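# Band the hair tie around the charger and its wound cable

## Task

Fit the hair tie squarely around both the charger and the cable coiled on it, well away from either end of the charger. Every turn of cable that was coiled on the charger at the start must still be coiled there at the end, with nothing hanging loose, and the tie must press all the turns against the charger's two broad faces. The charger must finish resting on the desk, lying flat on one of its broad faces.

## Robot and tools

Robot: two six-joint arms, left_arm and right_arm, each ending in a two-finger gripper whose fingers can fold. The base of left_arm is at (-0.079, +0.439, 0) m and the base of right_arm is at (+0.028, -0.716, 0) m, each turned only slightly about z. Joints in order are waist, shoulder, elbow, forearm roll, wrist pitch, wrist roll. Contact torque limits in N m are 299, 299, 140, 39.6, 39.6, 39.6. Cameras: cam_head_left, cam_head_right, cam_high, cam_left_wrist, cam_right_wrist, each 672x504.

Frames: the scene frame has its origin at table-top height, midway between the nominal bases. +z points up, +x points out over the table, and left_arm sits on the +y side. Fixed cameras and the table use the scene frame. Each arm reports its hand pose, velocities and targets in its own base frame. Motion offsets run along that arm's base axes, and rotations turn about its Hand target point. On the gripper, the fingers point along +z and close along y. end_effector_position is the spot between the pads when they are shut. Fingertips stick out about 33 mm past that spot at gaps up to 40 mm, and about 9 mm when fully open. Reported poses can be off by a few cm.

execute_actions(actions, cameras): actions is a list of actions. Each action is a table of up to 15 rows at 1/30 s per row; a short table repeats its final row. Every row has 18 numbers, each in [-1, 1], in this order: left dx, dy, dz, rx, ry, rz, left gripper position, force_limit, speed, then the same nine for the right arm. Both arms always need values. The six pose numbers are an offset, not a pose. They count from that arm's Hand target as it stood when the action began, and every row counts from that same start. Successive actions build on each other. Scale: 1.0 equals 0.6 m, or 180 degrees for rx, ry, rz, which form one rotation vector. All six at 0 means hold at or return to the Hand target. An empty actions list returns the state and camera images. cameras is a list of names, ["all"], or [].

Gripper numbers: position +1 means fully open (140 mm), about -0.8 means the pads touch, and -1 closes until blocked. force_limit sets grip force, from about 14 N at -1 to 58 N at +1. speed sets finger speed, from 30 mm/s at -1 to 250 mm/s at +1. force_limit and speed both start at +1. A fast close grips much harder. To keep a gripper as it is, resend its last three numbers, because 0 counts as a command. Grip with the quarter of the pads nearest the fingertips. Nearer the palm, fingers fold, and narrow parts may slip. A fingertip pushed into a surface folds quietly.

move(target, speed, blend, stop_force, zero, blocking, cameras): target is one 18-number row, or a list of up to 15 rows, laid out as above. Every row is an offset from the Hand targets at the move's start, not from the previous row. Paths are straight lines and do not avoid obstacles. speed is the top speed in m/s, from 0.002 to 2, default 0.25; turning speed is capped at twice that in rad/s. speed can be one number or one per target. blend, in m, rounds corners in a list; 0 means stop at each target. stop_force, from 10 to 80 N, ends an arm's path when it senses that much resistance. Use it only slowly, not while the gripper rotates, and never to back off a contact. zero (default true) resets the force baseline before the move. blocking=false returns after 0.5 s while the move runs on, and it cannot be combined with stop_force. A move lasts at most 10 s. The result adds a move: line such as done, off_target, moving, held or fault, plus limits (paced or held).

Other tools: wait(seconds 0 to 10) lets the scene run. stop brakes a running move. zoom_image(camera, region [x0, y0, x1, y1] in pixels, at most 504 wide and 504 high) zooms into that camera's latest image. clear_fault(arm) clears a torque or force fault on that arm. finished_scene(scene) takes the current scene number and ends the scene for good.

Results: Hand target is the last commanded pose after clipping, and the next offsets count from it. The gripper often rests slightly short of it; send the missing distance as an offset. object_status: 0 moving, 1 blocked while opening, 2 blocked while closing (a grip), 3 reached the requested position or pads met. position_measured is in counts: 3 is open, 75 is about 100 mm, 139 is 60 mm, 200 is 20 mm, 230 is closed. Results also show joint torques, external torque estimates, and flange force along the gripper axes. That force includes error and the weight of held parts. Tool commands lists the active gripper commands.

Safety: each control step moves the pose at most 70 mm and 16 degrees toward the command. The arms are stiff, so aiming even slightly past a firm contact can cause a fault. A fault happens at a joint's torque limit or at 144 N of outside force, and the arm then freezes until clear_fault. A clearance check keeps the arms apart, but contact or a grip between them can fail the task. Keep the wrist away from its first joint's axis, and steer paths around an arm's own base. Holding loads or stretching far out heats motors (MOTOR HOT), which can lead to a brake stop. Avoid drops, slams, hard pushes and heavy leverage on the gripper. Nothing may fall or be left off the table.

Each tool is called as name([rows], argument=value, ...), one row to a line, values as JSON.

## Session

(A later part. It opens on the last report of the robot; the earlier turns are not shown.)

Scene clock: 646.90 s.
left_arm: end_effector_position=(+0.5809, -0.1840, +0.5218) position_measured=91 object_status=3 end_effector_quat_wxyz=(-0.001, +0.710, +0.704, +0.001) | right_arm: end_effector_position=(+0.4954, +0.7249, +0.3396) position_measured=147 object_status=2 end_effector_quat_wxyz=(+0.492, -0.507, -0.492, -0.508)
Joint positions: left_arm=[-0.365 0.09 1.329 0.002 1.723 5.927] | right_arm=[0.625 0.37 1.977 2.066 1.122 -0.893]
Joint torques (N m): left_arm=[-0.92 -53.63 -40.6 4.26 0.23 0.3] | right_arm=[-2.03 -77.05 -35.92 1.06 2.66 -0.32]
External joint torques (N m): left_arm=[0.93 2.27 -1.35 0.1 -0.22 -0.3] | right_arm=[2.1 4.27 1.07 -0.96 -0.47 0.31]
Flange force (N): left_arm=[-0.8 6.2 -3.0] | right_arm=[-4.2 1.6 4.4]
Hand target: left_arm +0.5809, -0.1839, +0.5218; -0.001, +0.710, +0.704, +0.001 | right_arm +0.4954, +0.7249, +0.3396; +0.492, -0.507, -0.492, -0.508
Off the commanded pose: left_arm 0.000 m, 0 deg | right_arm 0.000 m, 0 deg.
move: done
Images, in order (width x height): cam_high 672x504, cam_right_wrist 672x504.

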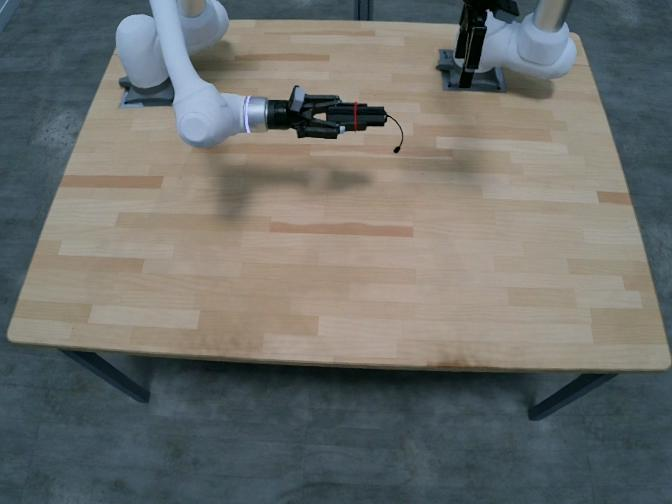

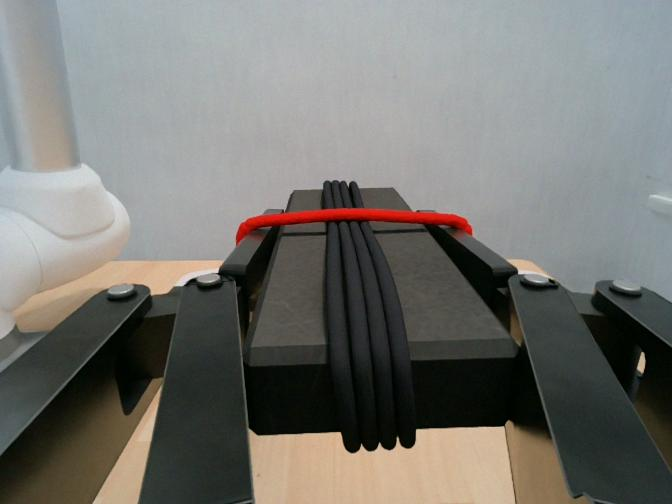

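move([
  [0,0,0,0,0,0.5,0.3,0.2,-1,0,0,0,0,0,0,-1,-0.4,-1],
  [0,0,0,0,0,1,0.3,0.2,-1,0,0,0,0.016,0.4997,0,-1,-0.4,-1],
  [0,0,-0.2,0,0.7071,0.7071,0.3,0.2,-1,0,0,0,0.016,0.4997,0,-1,-0.4,-1],
  [0,0,-0.303,0,0.7071,0.7071,0.3,0.2,-1,0,0,0,0.016,0.4997,0,-1,-0.4,-1],
], speed=0.4, cameras=["all"])

zoom_image(camera="cam_left_wrist", region=[220, 100, 500, 350])

zoom_image(camera="cam_high", region=[270, 60, 470, 160])

Scene clock: 660.47 s.
left_arm: end_effector_position=(+0.5809, -0.1839, +0.3401) position_measured=91 object_status=3 end_effector_quat_wxyz=(+0.499, +0.497, -0.502, +0.503) | right_arm: end_effector_position=(+0.4954, +0.7249, +0.3396) position_measured=147 object_status=2 end_effector_quat_wxyz=(+0.707, -0.707, +0.011, -0.012)
Joint positions: left_arm=[0.193 0.339 2.024 -1.434 1.708 3.951] | right_arm=[0.626 0.369 1.978 2.069 1.12 0.676]
Joint torques (N m): left_arm=[-1.28 -62.81 -25.05 -1.69 2.18 0.36] | right_arm=[-1.9 -76.86 -35.9 1 2.65 -0.33]
External joint torques (N m): left_arm=[1.12 1.93 -1.17 0.19 -0.18 -0.36] | right_arm=[2 3.35 0.84 -0.93 -0.44 0.28]
Flange force (N): left_arm=[-1.2 -4.4 -3.0] | right_arm=[1.0 3.0 3.8]
Hand target: left_arm +0.5809, -0.1839, +0.3400; +0.499, +0.497, -0.501, +0.503 | right_arm +0.4954, +0.7249, +0.3396; +0.707, -0.707, +0.011, -0.012
Off the commanded pose: left_arm 0.000 m, 0 deg | right_arm 0.000 m, 0 deg.
move: done

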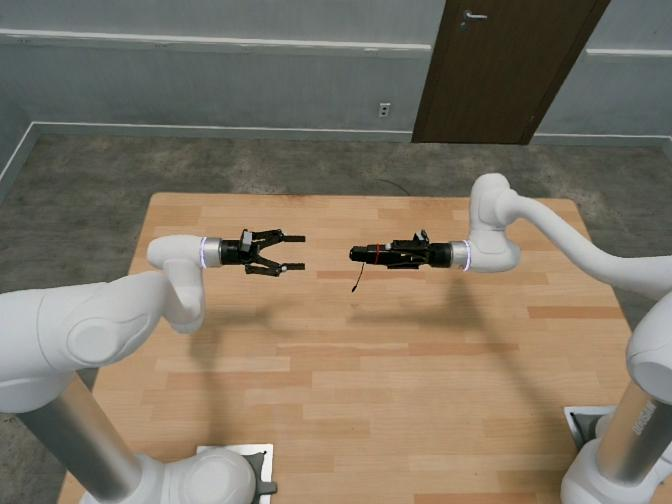

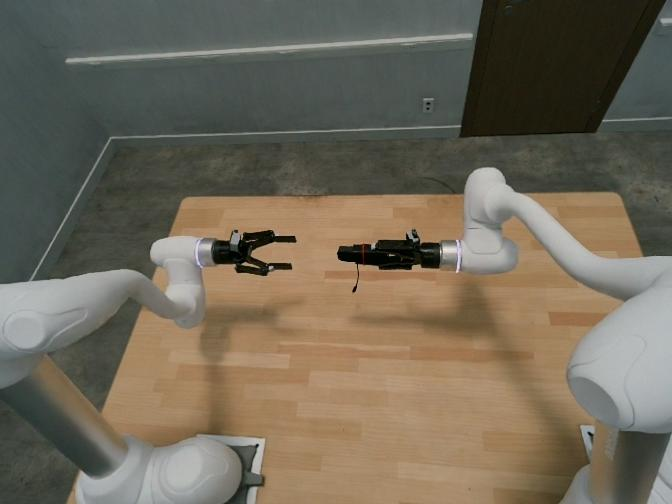

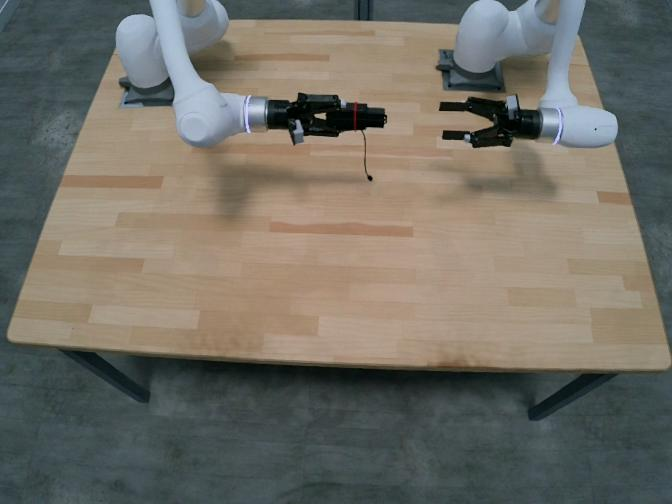

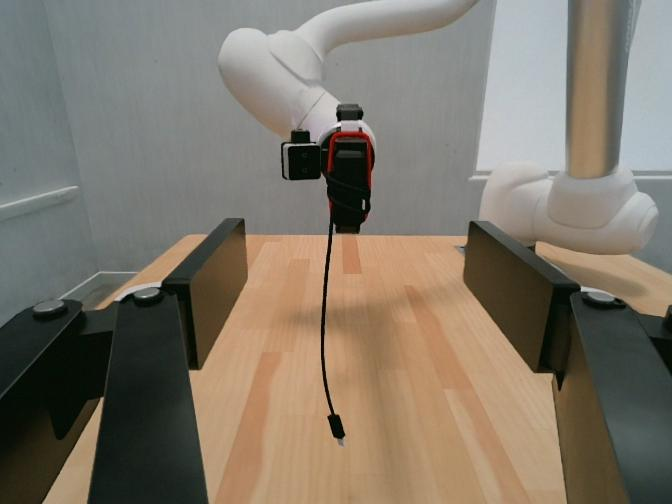

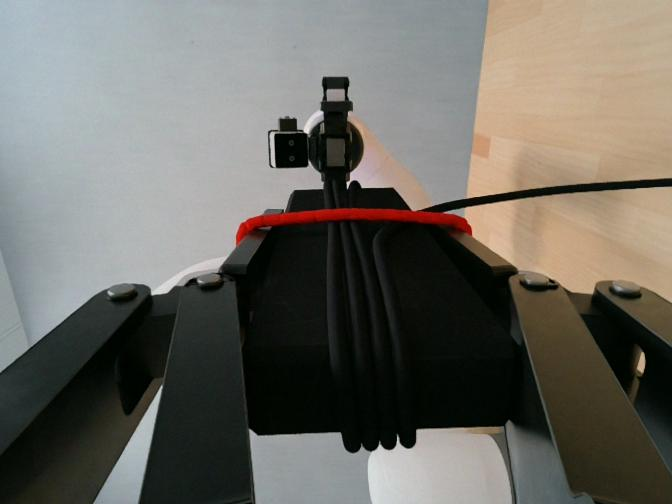

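Scaled by 1.800.

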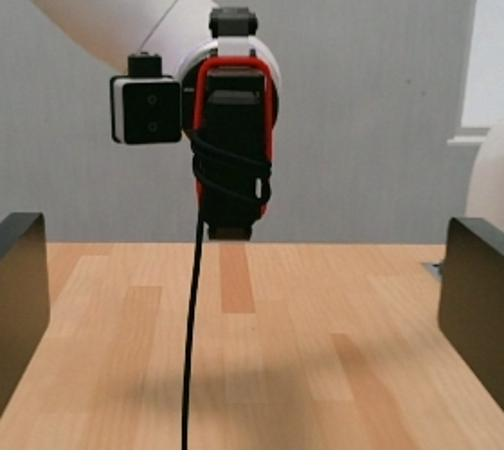

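Scaled by 2.520.

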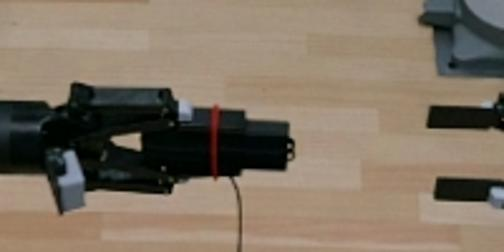

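zoom_image(camera="cam_right_wrist", region=[260, 150, 520, 290])

zoom_image(camera="cam_left_wrist", region=[300, 110, 400, 260])

zoom_image(camera="cam_high", region=[320, 90, 400, 190])

Scaled by 1.938.

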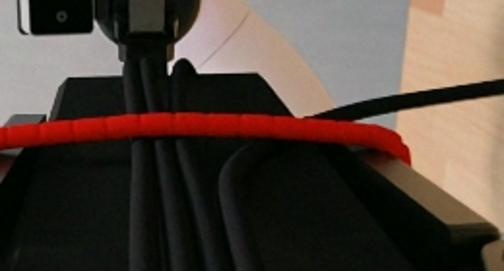

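Scaled by 3.360.

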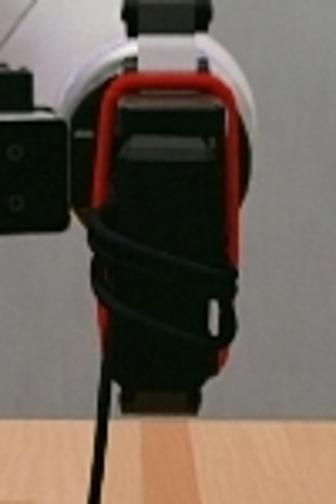

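Scaled by 5.040.

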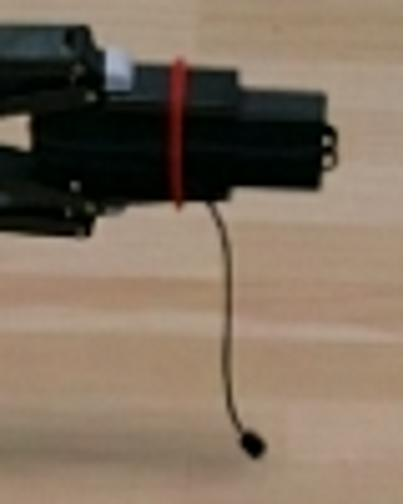

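move([
  [0,0.1,0,0,0,0,0.3,0.2,-1,0,0,0.2,0,0,0,-1,-0.4,-1],
  [0,0.1,0,0,0,0,0.3,0.2,-1,0,0,0.2,-0.016,-0.4997,0,-1,-0.4,-1],
], speed=0.2, cameras=["cam_right_wrist","cam_high","cam_left_wrist"])

zoom_image(camera="cam_right_wrist", region=[200, 150, 520, 360])

zoom_image(camera="cam_high", region=[320, 40, 420, 140])

Scene clock: 686.30 s.
left_arm: end_effector_position=(+0.5809, -0.1239, +0.3400) position_measured=91 object_status=3 end_effector_quat_wxyz=(+0.499, +0.497, -0.501, +0.503) | right_arm: end_effector_position=(+0.4956, +0.7249, +0.4597) position_measured=147 object_status=2 end_effector_quat_wxyz=(+0.492, -0.507, -0.492, -0.508)
Joint positions: left_arm=[0.289 0.361 1.99 -1.366 1.777 3.951] | right_arm=[0.625 0.242 1.885 1.958 1.028 -0.668]
Joint torques (N m): left_arm=[-1.53 -65.27 -25.25 -1.42 2.16 0.33] | right_arm=[-1.9 -69.62 -41.22 1.55 2.07 -0.18]
External joint torques (N m): left_arm=[1.63 1.82 -1.14 0.16 -0.16 -0.33] | right_arm=[1.8 5.03 1.45 -1.07 -0.35 0.17]
Flange force (N): left_arm=[-1.1 -3.7 -4.1] | right_arm=[-4.2 2.5 4.8]
Hand target: left_arm +0.5809, -0.1239, +0.3400; +0.499, +0.497, -0.501, +0.503 | right_arm +0.4954, +0.7249, +0.4596; +0.492, -0.507, -0.492, -0.508
Off the commanded pose: left_arm 0.000 m, 0 deg | right_arm 0.000 m, 0 deg.
move: done
Images, in order (width x height): cam_high 672x504, cam_left_wrist 672x504, cam_right_wrist 672x504.

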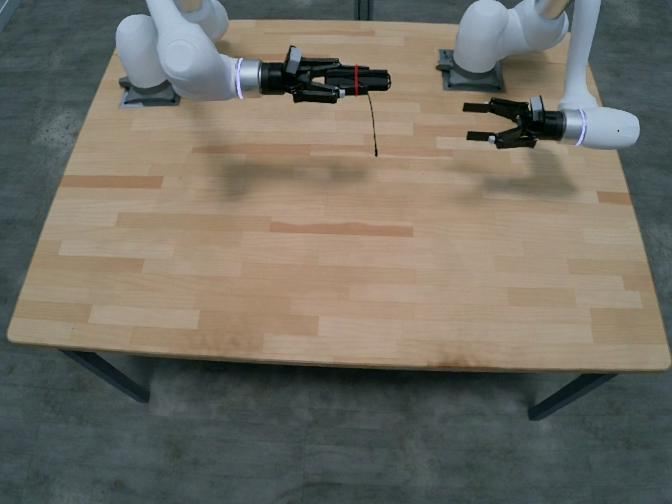

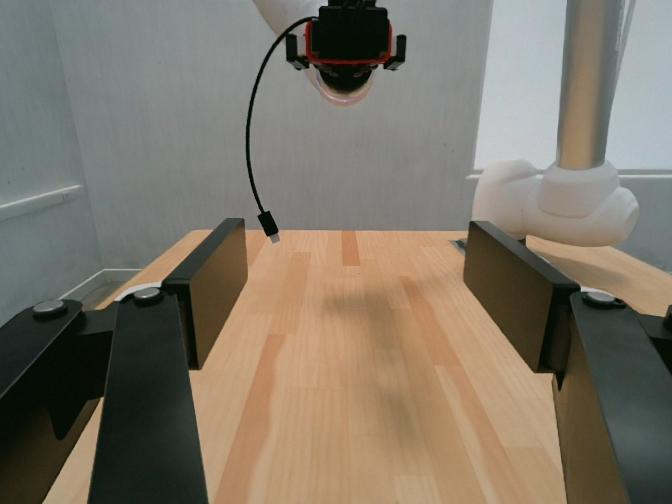

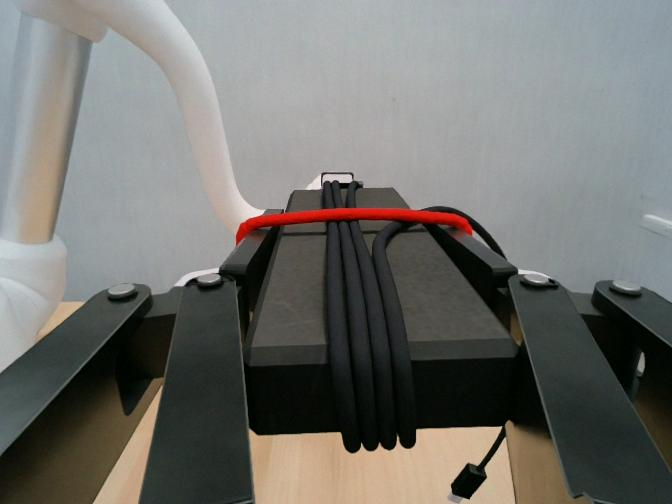

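Scaled by 1.575.

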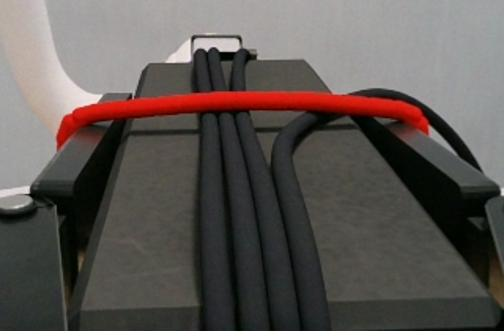

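Scaled by 5.040.

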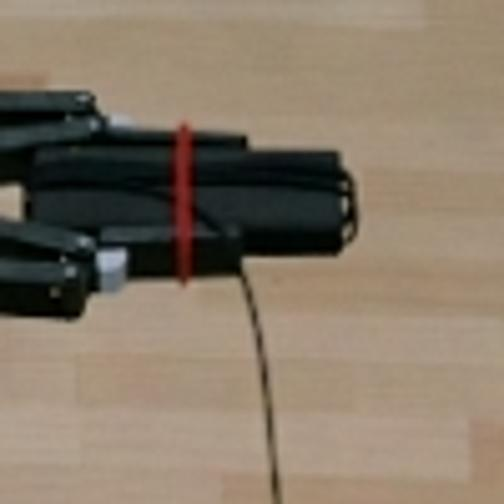

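move([
  [0,0.1,0,0,0,0,0.3,0.2,-1,0,-0.05,0.08,-0.3611,0,0,-1,-0.4,-1],
  [0,0.1,0,0,0,0,0.3,0.2,-1,0,-0.05,0.08,-0.3589,-0.0742,-0.0472,-1,-0.4,-1],
], speed=0.2, cameras=["cam_right_wrist","cam_high","cam_left_wrist"])

zoom_image(camera="cam_right_wrist", region=[200, 100, 520, 360])

zoom_image(camera="cam_left_wrist", region=[220, 0, 450, 230])

Scene clock: 698.90 s.
left_arm: end_effector_position=(+0.5809, -0.0639, +0.3400) position_measured=91 object_status=3 end_effector_quat_wxyz=(+0.499, +0.497, -0.501, +0.503) | right_arm: end_effector_position=(+0.4954, +0.6949, +0.5076) position_measured=147 object_status=2 end_effector_quat_wxyz=(-0.052, +0.665, +0.701, +0.253)
Joint positions: left_arm=[0.379 0.39 1.945 -1.303 1.843 3.95] | right_arm=[0.886 0.21 1.295 0.071 1.119 0.818]
Joint torques (N m): left_arm=[-1.43 -67.91 -25.62 -1.22 2.13 0.33] | right_arm=[-2.03 -69.95 -45.04 5.16 -2.19 -0.26]
External joint torques (N m): left_arm=[1.59 1.42 -1.09 0.2 -0.14 -0.33] | right_arm=[2.01 4.42 1.23 -0.62 0.76 0.27]
Flange force (N): left_arm=[-0.7 -2.8 -4.0] | right_arm=[5.7 -0.1 3.2]
Hand target: left_arm +0.5809, -0.0639, +0.3400; +0.499, +0.497, -0.501, +0.503 | right_arm +0.4954, +0.6949, +0.5076; -0.052, +0.665, +0.701, +0.253
Off the commanded pose: left_arm 0.000 m, 0 deg | right_arm 0.000 m, 0 deg.
move: done
Images, in order (width x height): cam_high 672x504, cam_left_wrist 672x504, cam_right_wrist 672x504.

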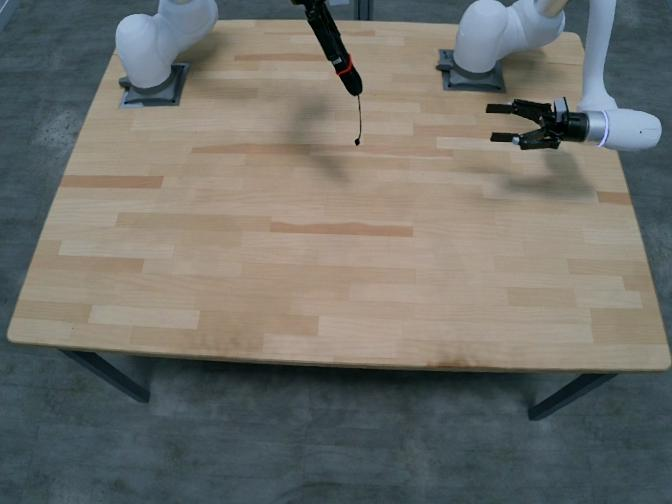

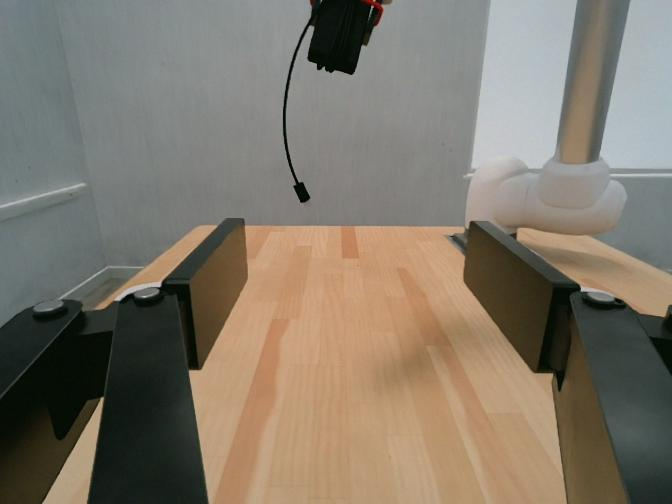

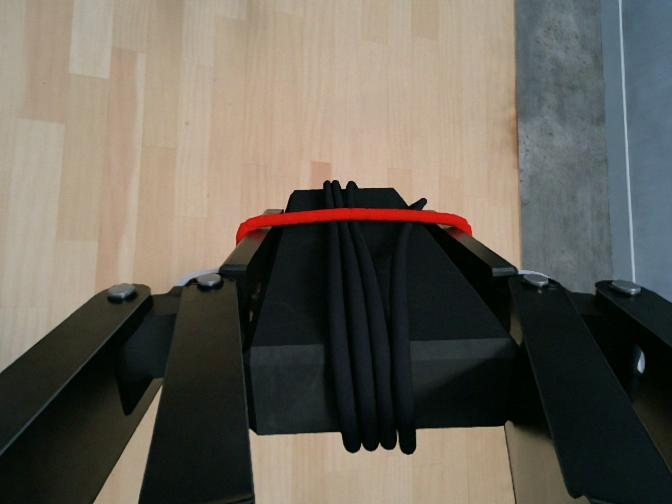

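Scaled by 1.575.

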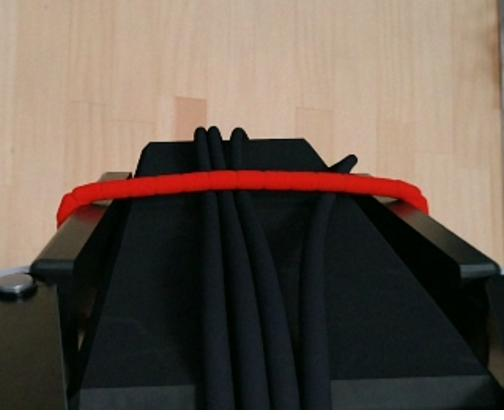

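Scaled by 2.191.

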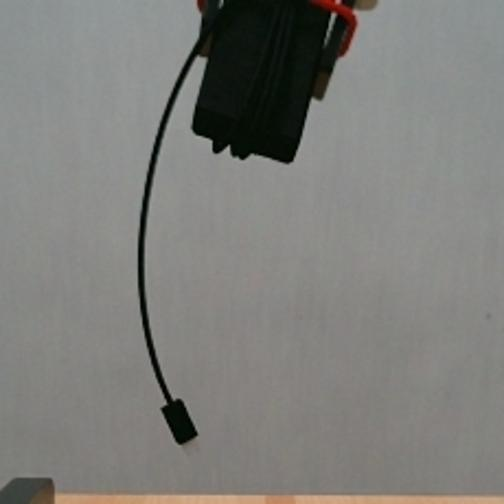

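move(target=[0,0,0,0,0,0,0.3,0.2,-1,0,0,0.03,0,-0.194,0,-1,-0.4,-1], speed=0.3, cameras=["cam_right_wrist","cam_high","cam_left_wrist"])

zoom_image(camera="cam_right_wrist", region=[200, 100, 520, 360])

zoom_image(camera="cam_left_wrist", region=[220, 0, 450, 230])

Scene clock: 711.93 s.
left_arm: end_effector_position=(+0.5809, -0.0639, +0.3400) position_measured=91 object_status=3 end_effector_quat_wxyz=(+0.499, +0.497, -0.501, +0.503) | right_arm: end_effector_position=(+0.4954, +0.6949, +0.5257) position_measured=147 object_status=2 end_effector_quat_wxyz=(+0.161, +0.558, +0.684, +0.441)
Joint positions: left_arm=[0.379 0.39 1.945 -1.303 1.843 3.95] | right_arm=[1.078 0.088 1.588 -0.725 0.7 1.254]
Joint torques (N m): left_arm=[-1.37 -67.94 -25.73 -1.23 2.12 0.38] | right_arm=[-2 -57.03 -45.6 2.06 -2.18 -0.33]
External joint torques (N m): left_arm=[1.22 1.36 -1 0.18 -0.12 -0.38] | right_arm=[1.97 3.95 1.52 0.05 0.73 0.36]
Flange force (N): left_arm=[-0.5 -2.9 -3.4] | right_arm=[5.1 -3.8 2.1]
Hand target: left_arm +0.5809, -0.0639, +0.3400; +0.499, +0.497, -0.501, +0.503 | right_arm +0.4954, +0.6949, +0.5256; +0.161, +0.558, +0.684, +0.441
Off the commanded pose: left_arm 0.000 m, 0 deg | right_arm 0.000 m, 0 deg.
move: done
Images, in order (width x height): cam_high 672x504, cam_left_wrist 672x504, cam_right_wrist 672x504.

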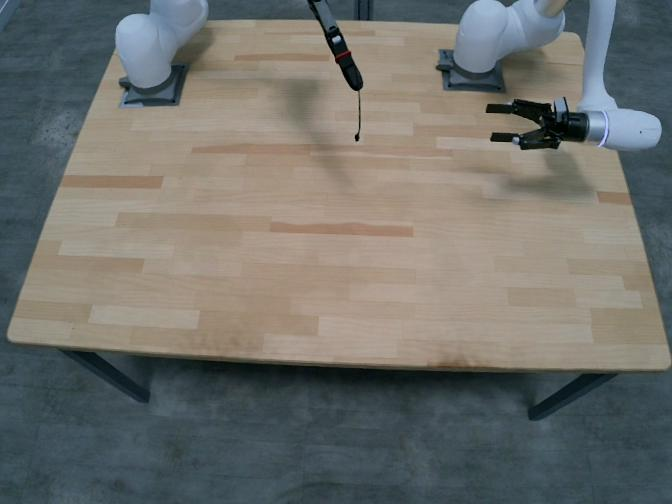

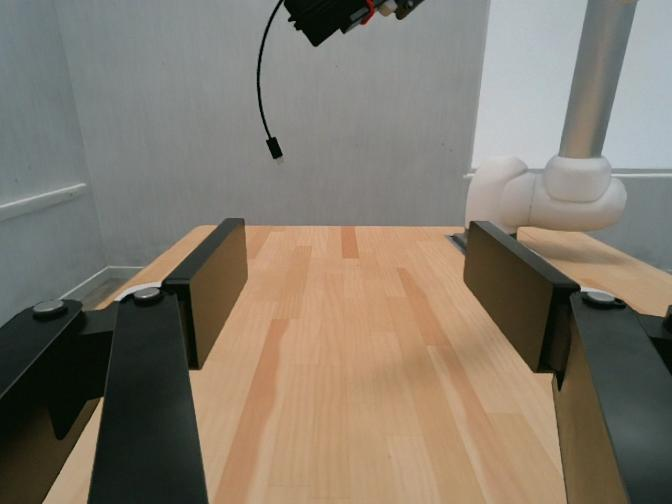

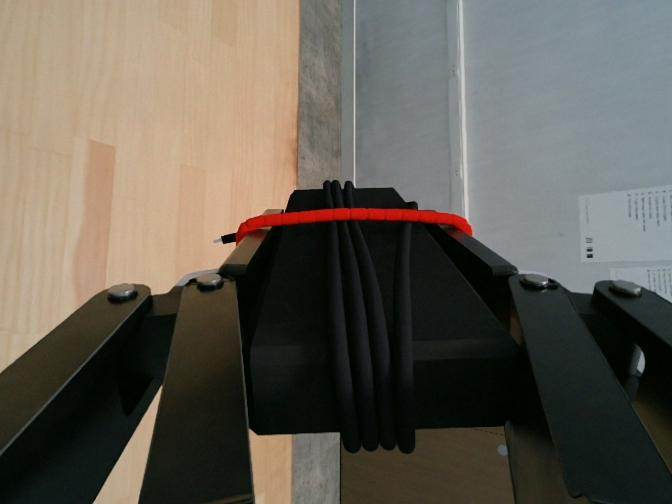

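Scaled by 1.575.

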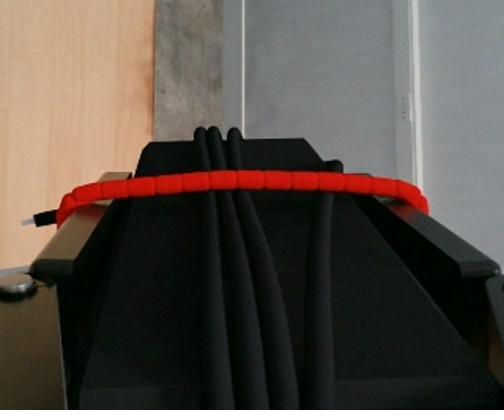

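Scaled by 2.191.

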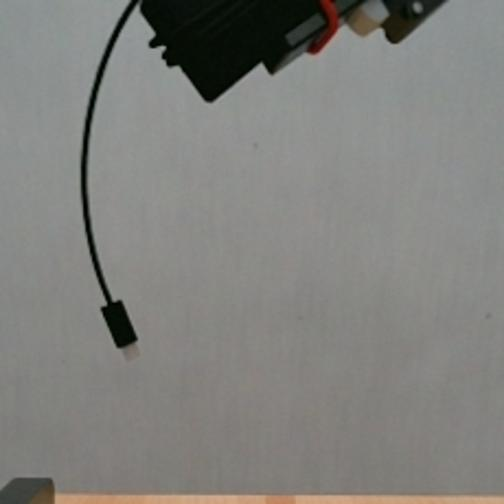

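move([
  [0,0,0,0,0,0,0.3,0.2,-1,0,0,0,0.278,0.0989,0.2333,-1,-0.4,-1],
  [0,0,0,0,0,0,0.3,0.2,-1,0,0,0,0.337,0.2466,0.1572,-1,-0.4,-1],
], speed=0.2, cameras=["cam_right_wrist","cam_high","cam_left_wrist"])

zoom_image(camera="cam_right_wrist", region=[200, 100, 520, 360])

zoom_image(camera="cam_left_wrist", region=[220, 0, 450, 230])

zoom_image(camera="cam_high", region=[320, 20, 420, 120])

Scene clock: 725.53 s.
left_arm: end_effector_position=(+0.5809, -0.0639, +0.3400) position_measured=91 object_status=3 end_effector_quat_wxyz=(+0.499, +0.497, -0.501, +0.503) | right_arm: end_effector_position=(+0.4953, +0.6950, +0.5256) position_measured=147 object_status=2 end_effector_quat_wxyz=(+0.493, -0.506, -0.493, -0.508)
Joint positions: left_arm=[0.379 0.39 1.945 -1.303 1.843 3.95] | right_arm=[0.584 0.162 1.851 1.865 1.025 -0.527]
Joint torques (N m): left_arm=[-1.35 -67.96 -25.69 -1.18 2.12 0.32] | right_arm=[-1.89 -63.02 -43.11 2.06 1.66 -0.3]
External joint torques (N m): left_arm=[1.22 1.36 -1.06 0.12 -0.13 -0.32] | right_arm=[1.85 4.44 1.33 -1.14 -0.26 0.29]
Flange force (N): left_arm=[-0.6 -3.0 -3.4] | right_arm=[-2.7 2.4 4.7]
Hand target: left_arm +0.5809, -0.0639, +0.3400; +0.499, +0.497, -0.501, +0.503 | right_arm +0.4954, +0.6949, +0.5256; +0.493, -0.506, -0.493, -0.508
Off the commanded pose: left_arm 0.000 m, 0 deg | right_arm 0.000 m, 0 deg.
move: done
Images, in order (width x height): cam_high 672x504, cam_left_wrist 672x504, cam_right_wrist 672x504.

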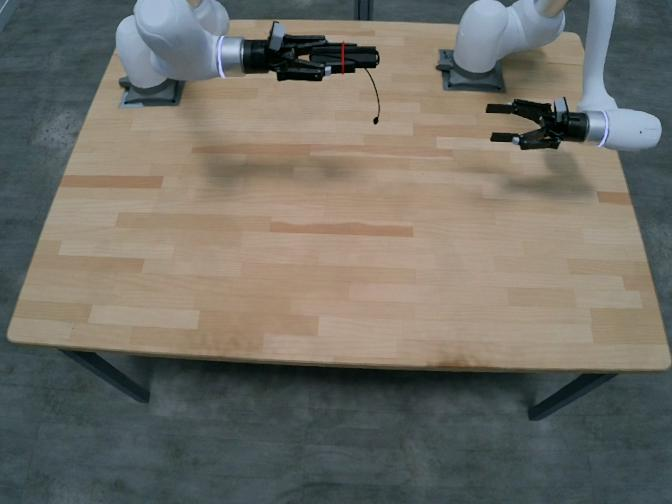

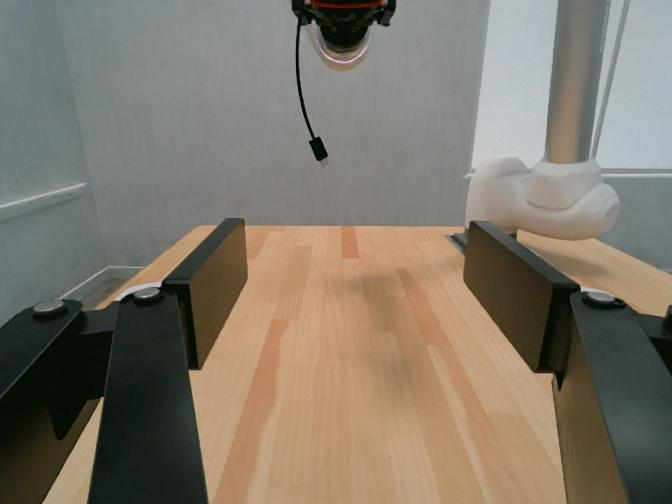

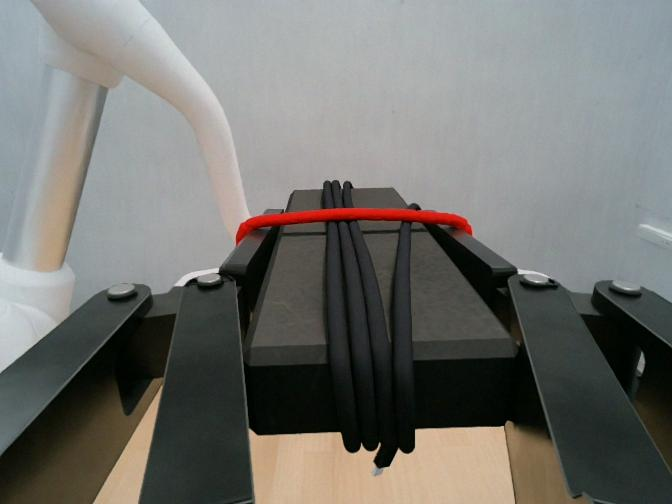

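Scaled by 1.575.

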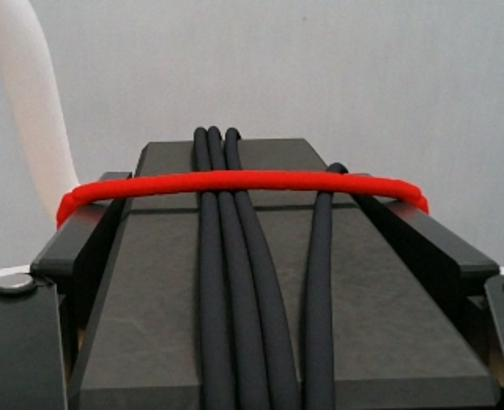

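Scaled by 2.191.

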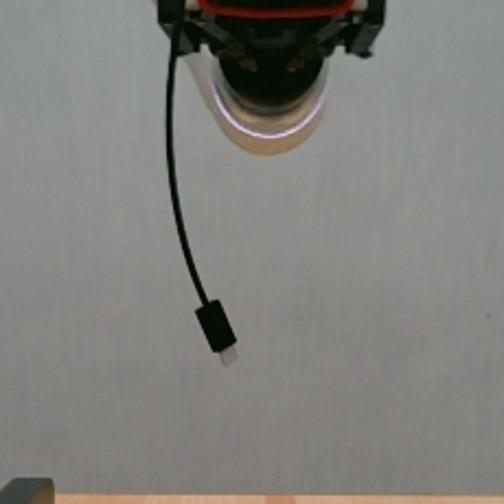

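Scaled by 5.040.

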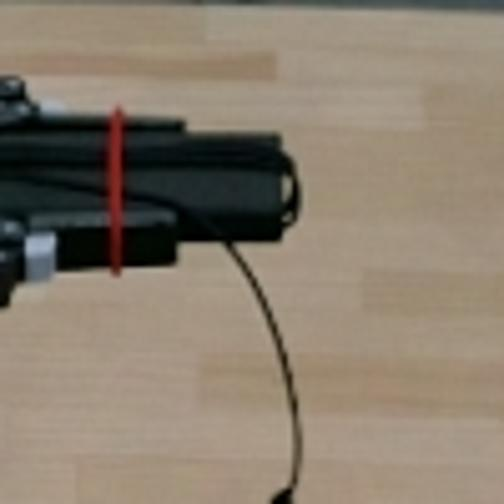

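move(target=[0,0,0,0,0,0,0.3,0.2,-1,0,0,0,0,-0.1667,0,-1,-0.4,-1], speed=0.2, cameras=["cam_right_wrist","cam_high","cam_left_wrist"])

zoom_image(camera="cam_right_wrist", region=[200, 100, 520, 360])

zoom_image(camera="cam_left_wrist", region=[220, 0, 450, 230])

zoom_image(camera="cam_high", region=[320, 20, 420, 120])

Scene clock: 733.70 s.
left_arm: end_effector_position=(+0.5809, -0.0639, +0.3400) position_measured=91 object_status=3 end_effector_quat_wxyz=(+0.499, +0.497, -0.501, +0.503) | right_arm: end_effector_position=(+0.4954, +0.6949, +0.5256) position_measured=147 object_status=2 end_effector_quat_wxyz=(-0.349, +0.358, +0.603, +0.622)
Joint positions: left_arm=[0.379 0.39 1.945 -1.303 1.843 3.95] | right_arm=[0.583 0.167 1.854 1.881 1.04 -1.066]
Joint torques (N m): left_arm=[-1.1 -67.93 -25.67 -1.18 2.1 0.31] | right_arm=[-2.16 -63.29 -42.93 2.03 1.7 -0.31]
External joint torques (N m): left_arm=[1.46 1.36 -1.04 0.17 -0.1 -0.31] | right_arm=[2.22 3.57 1.03 -1.15 -0.25 0.33]
Flange force (N): left_arm=[-0.6 -2.7 -3.8] | right_arm=[-2.3 0.4 4.6]
Hand target: left_arm +0.5809, -0.0639, +0.3400; +0.499, +0.497, -0.501, +0.503 | right_arm +0.4954, +0.6949, +0.5256; -0.349, +0.358, +0.603, +0.622
Off the commanded pose: left_arm 0.000 m, 0 deg | right_arm 0.000 m, 0 deg.
move: done
Images, in order (width x height): cam_high 672x504, cam_left_wrist 672x504, cam_right_wrist 672x504.

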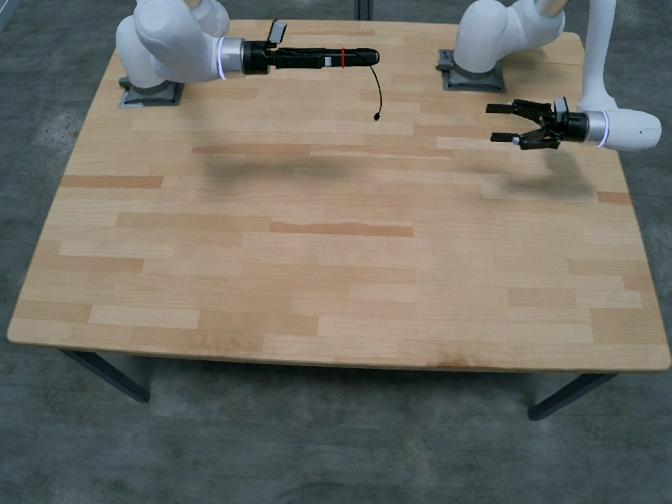

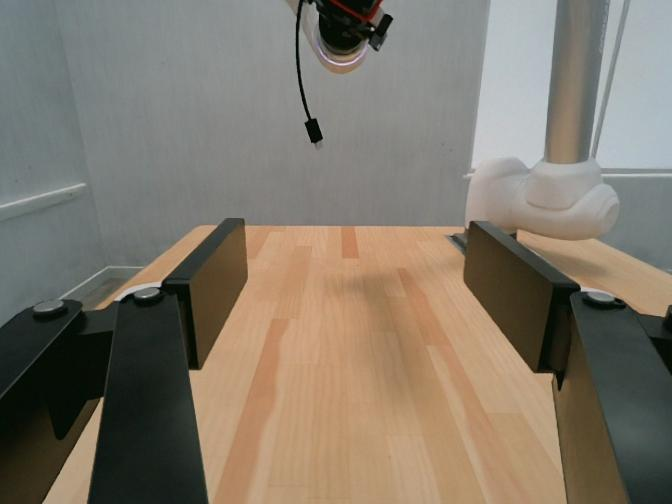

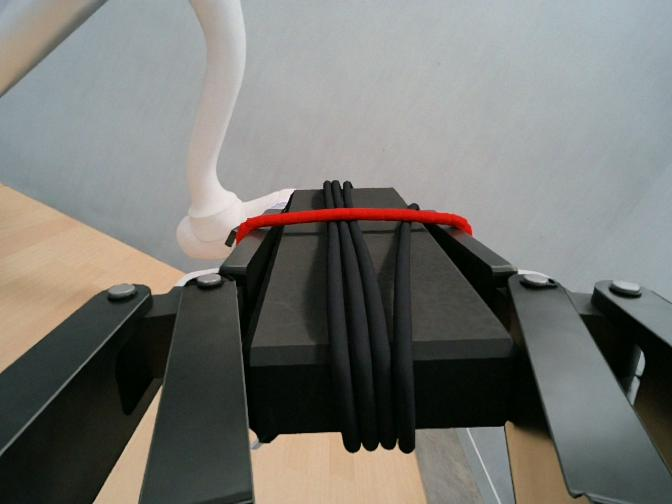

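Scaled by 1.575.

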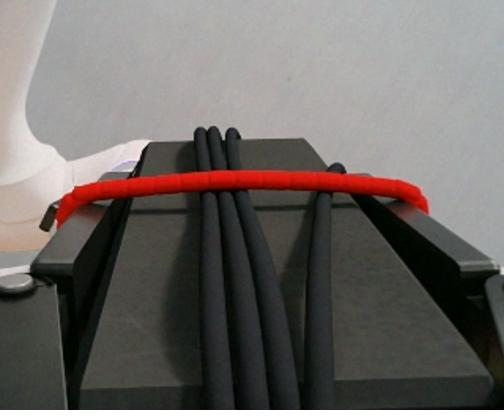

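Scaled by 2.191.

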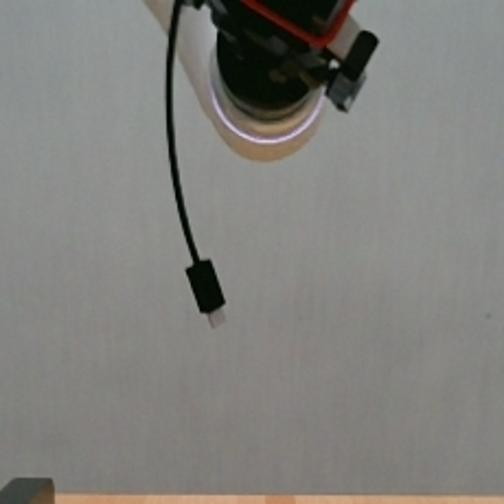

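Scaled by 5.040.

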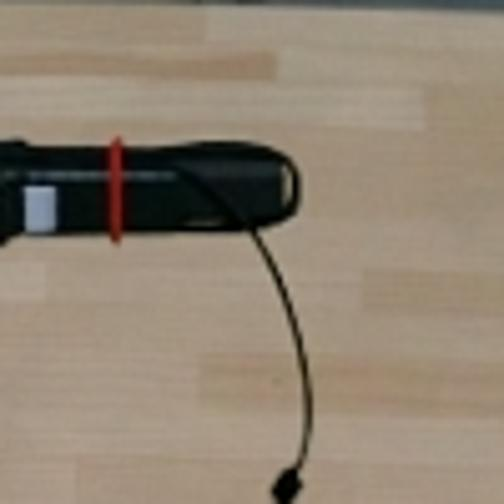

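move([
  [0,0,0,0,0,0,0.3,0.2,-1,0,0,-0.176,0,0.1667,0,-1,-0.4,-1],
  [-0.004,-0.25,0.1333,0,-0.5,0,0.3,0.2,-1,0,0,-0.176,0,0.1667,0,-1,-0.4,-1],
], speed=0.2, cameras=["all"])

zoom_image(camera="cam_left_wrist", region=[220, 100, 470, 300])

zoom_image(camera="cam_high", region=[300, 60, 480, 160])

Scene clock: 761.33 s.
left_arm: end_effector_position=(+0.5785, -0.2139, +0.4200) position_measured=91 object_status=3 end_effector_quat_wxyz=(+0.002, +0.004, +0.707, -0.707) | right_arm: end_effector_position=(+0.4954, +0.6949, +0.4200) position_measured=147 object_status=2 end_effector_quat_wxyz=(+0.493, -0.506, -0.493, -0.508)
Joint positions: left_arm=[0.144 0.233 1.982 -1.482 1.687 5.369] | right_arm=[0.584 0.255 1.955 1.97 1.091 -0.739]
Joint torques (N m): left_arm=[-1.54 -57.13 -29.56 -2.09 1.79 0.33] | right_arm=[-2.22 -68.81 -39.32 1.52 2.26 -0.3]
External joint torques (N m): left_arm=[1.79 1.95 -1.34 0.22 -0.11 -0.38] | right_arm=[2.24 4.02 1.08 -1.05 -0.37 0.29]
Flange force (N): left_arm=[-4.8 0.3 -4.1] | right_arm=[-3.3 1.6 4.7]
Hand target: left_arm +0.5785, -0.2139, +0.4200; +0.002, +0.004, +0.707, -0.707 | right_arm +0.4954, +0.6949, +0.4200; +0.493, -0.506, -0.493, -0.508
Off the commanded pose: left_arm 0.000 m, 0 deg | right_arm 0.000 m, 0 deg.
move: done

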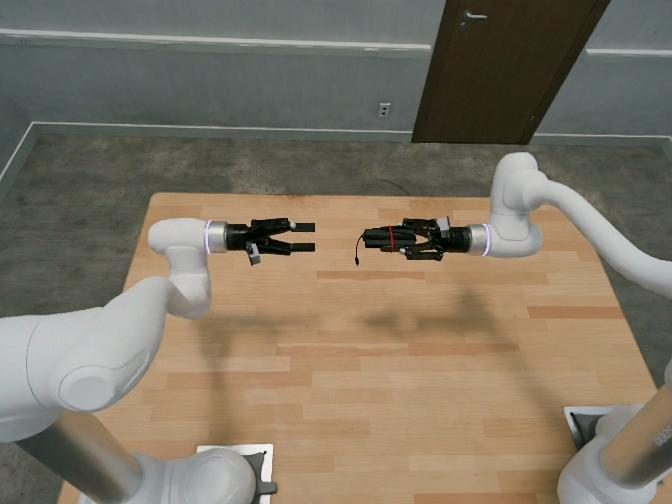

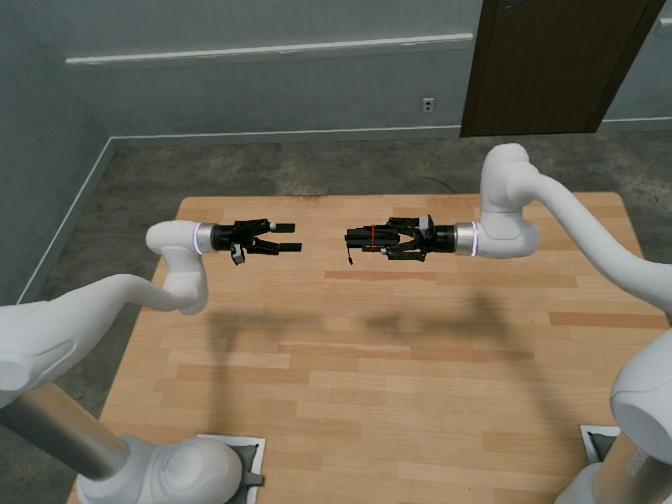

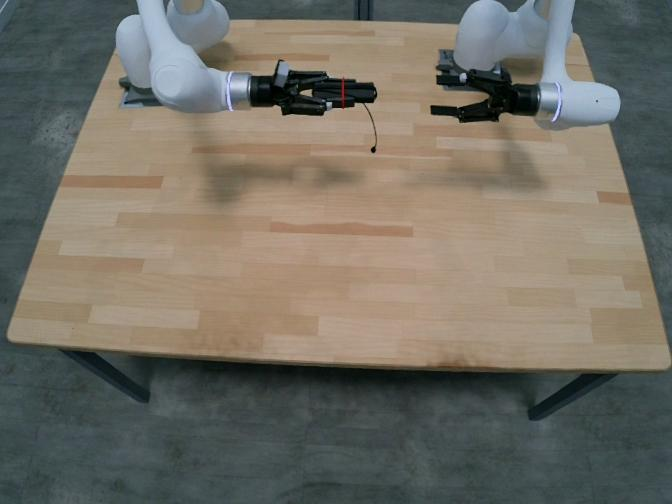

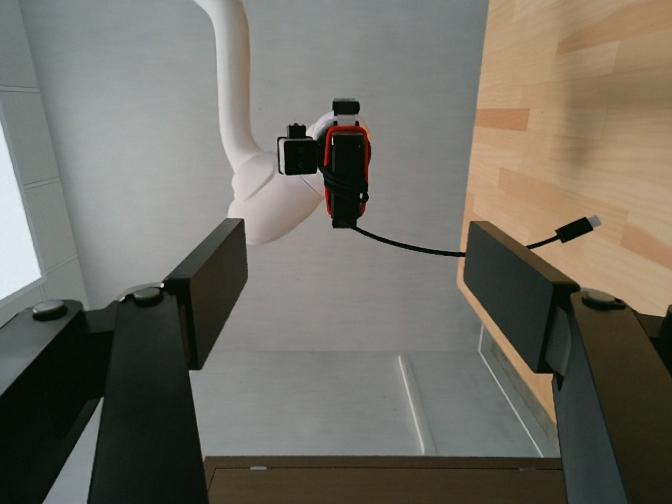

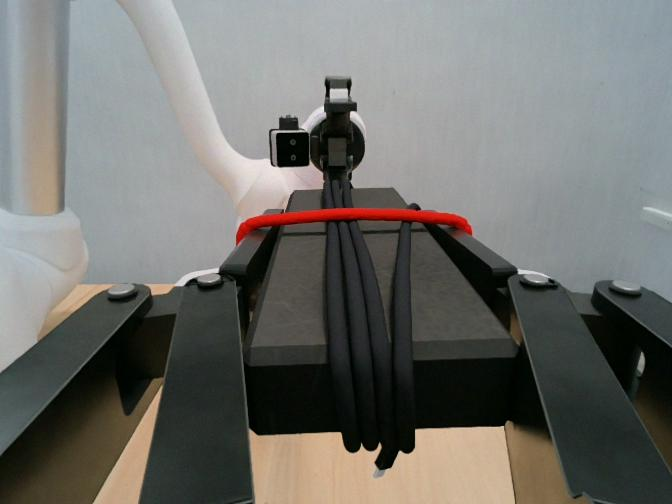

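Scaled by 2.016.

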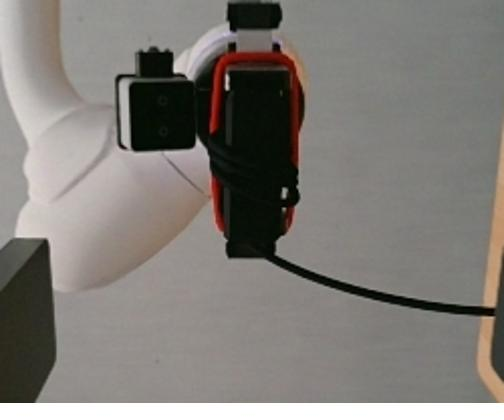

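Scaled by 2.800.

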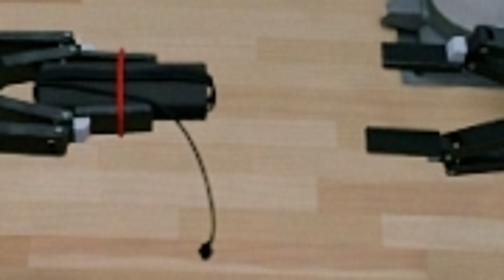

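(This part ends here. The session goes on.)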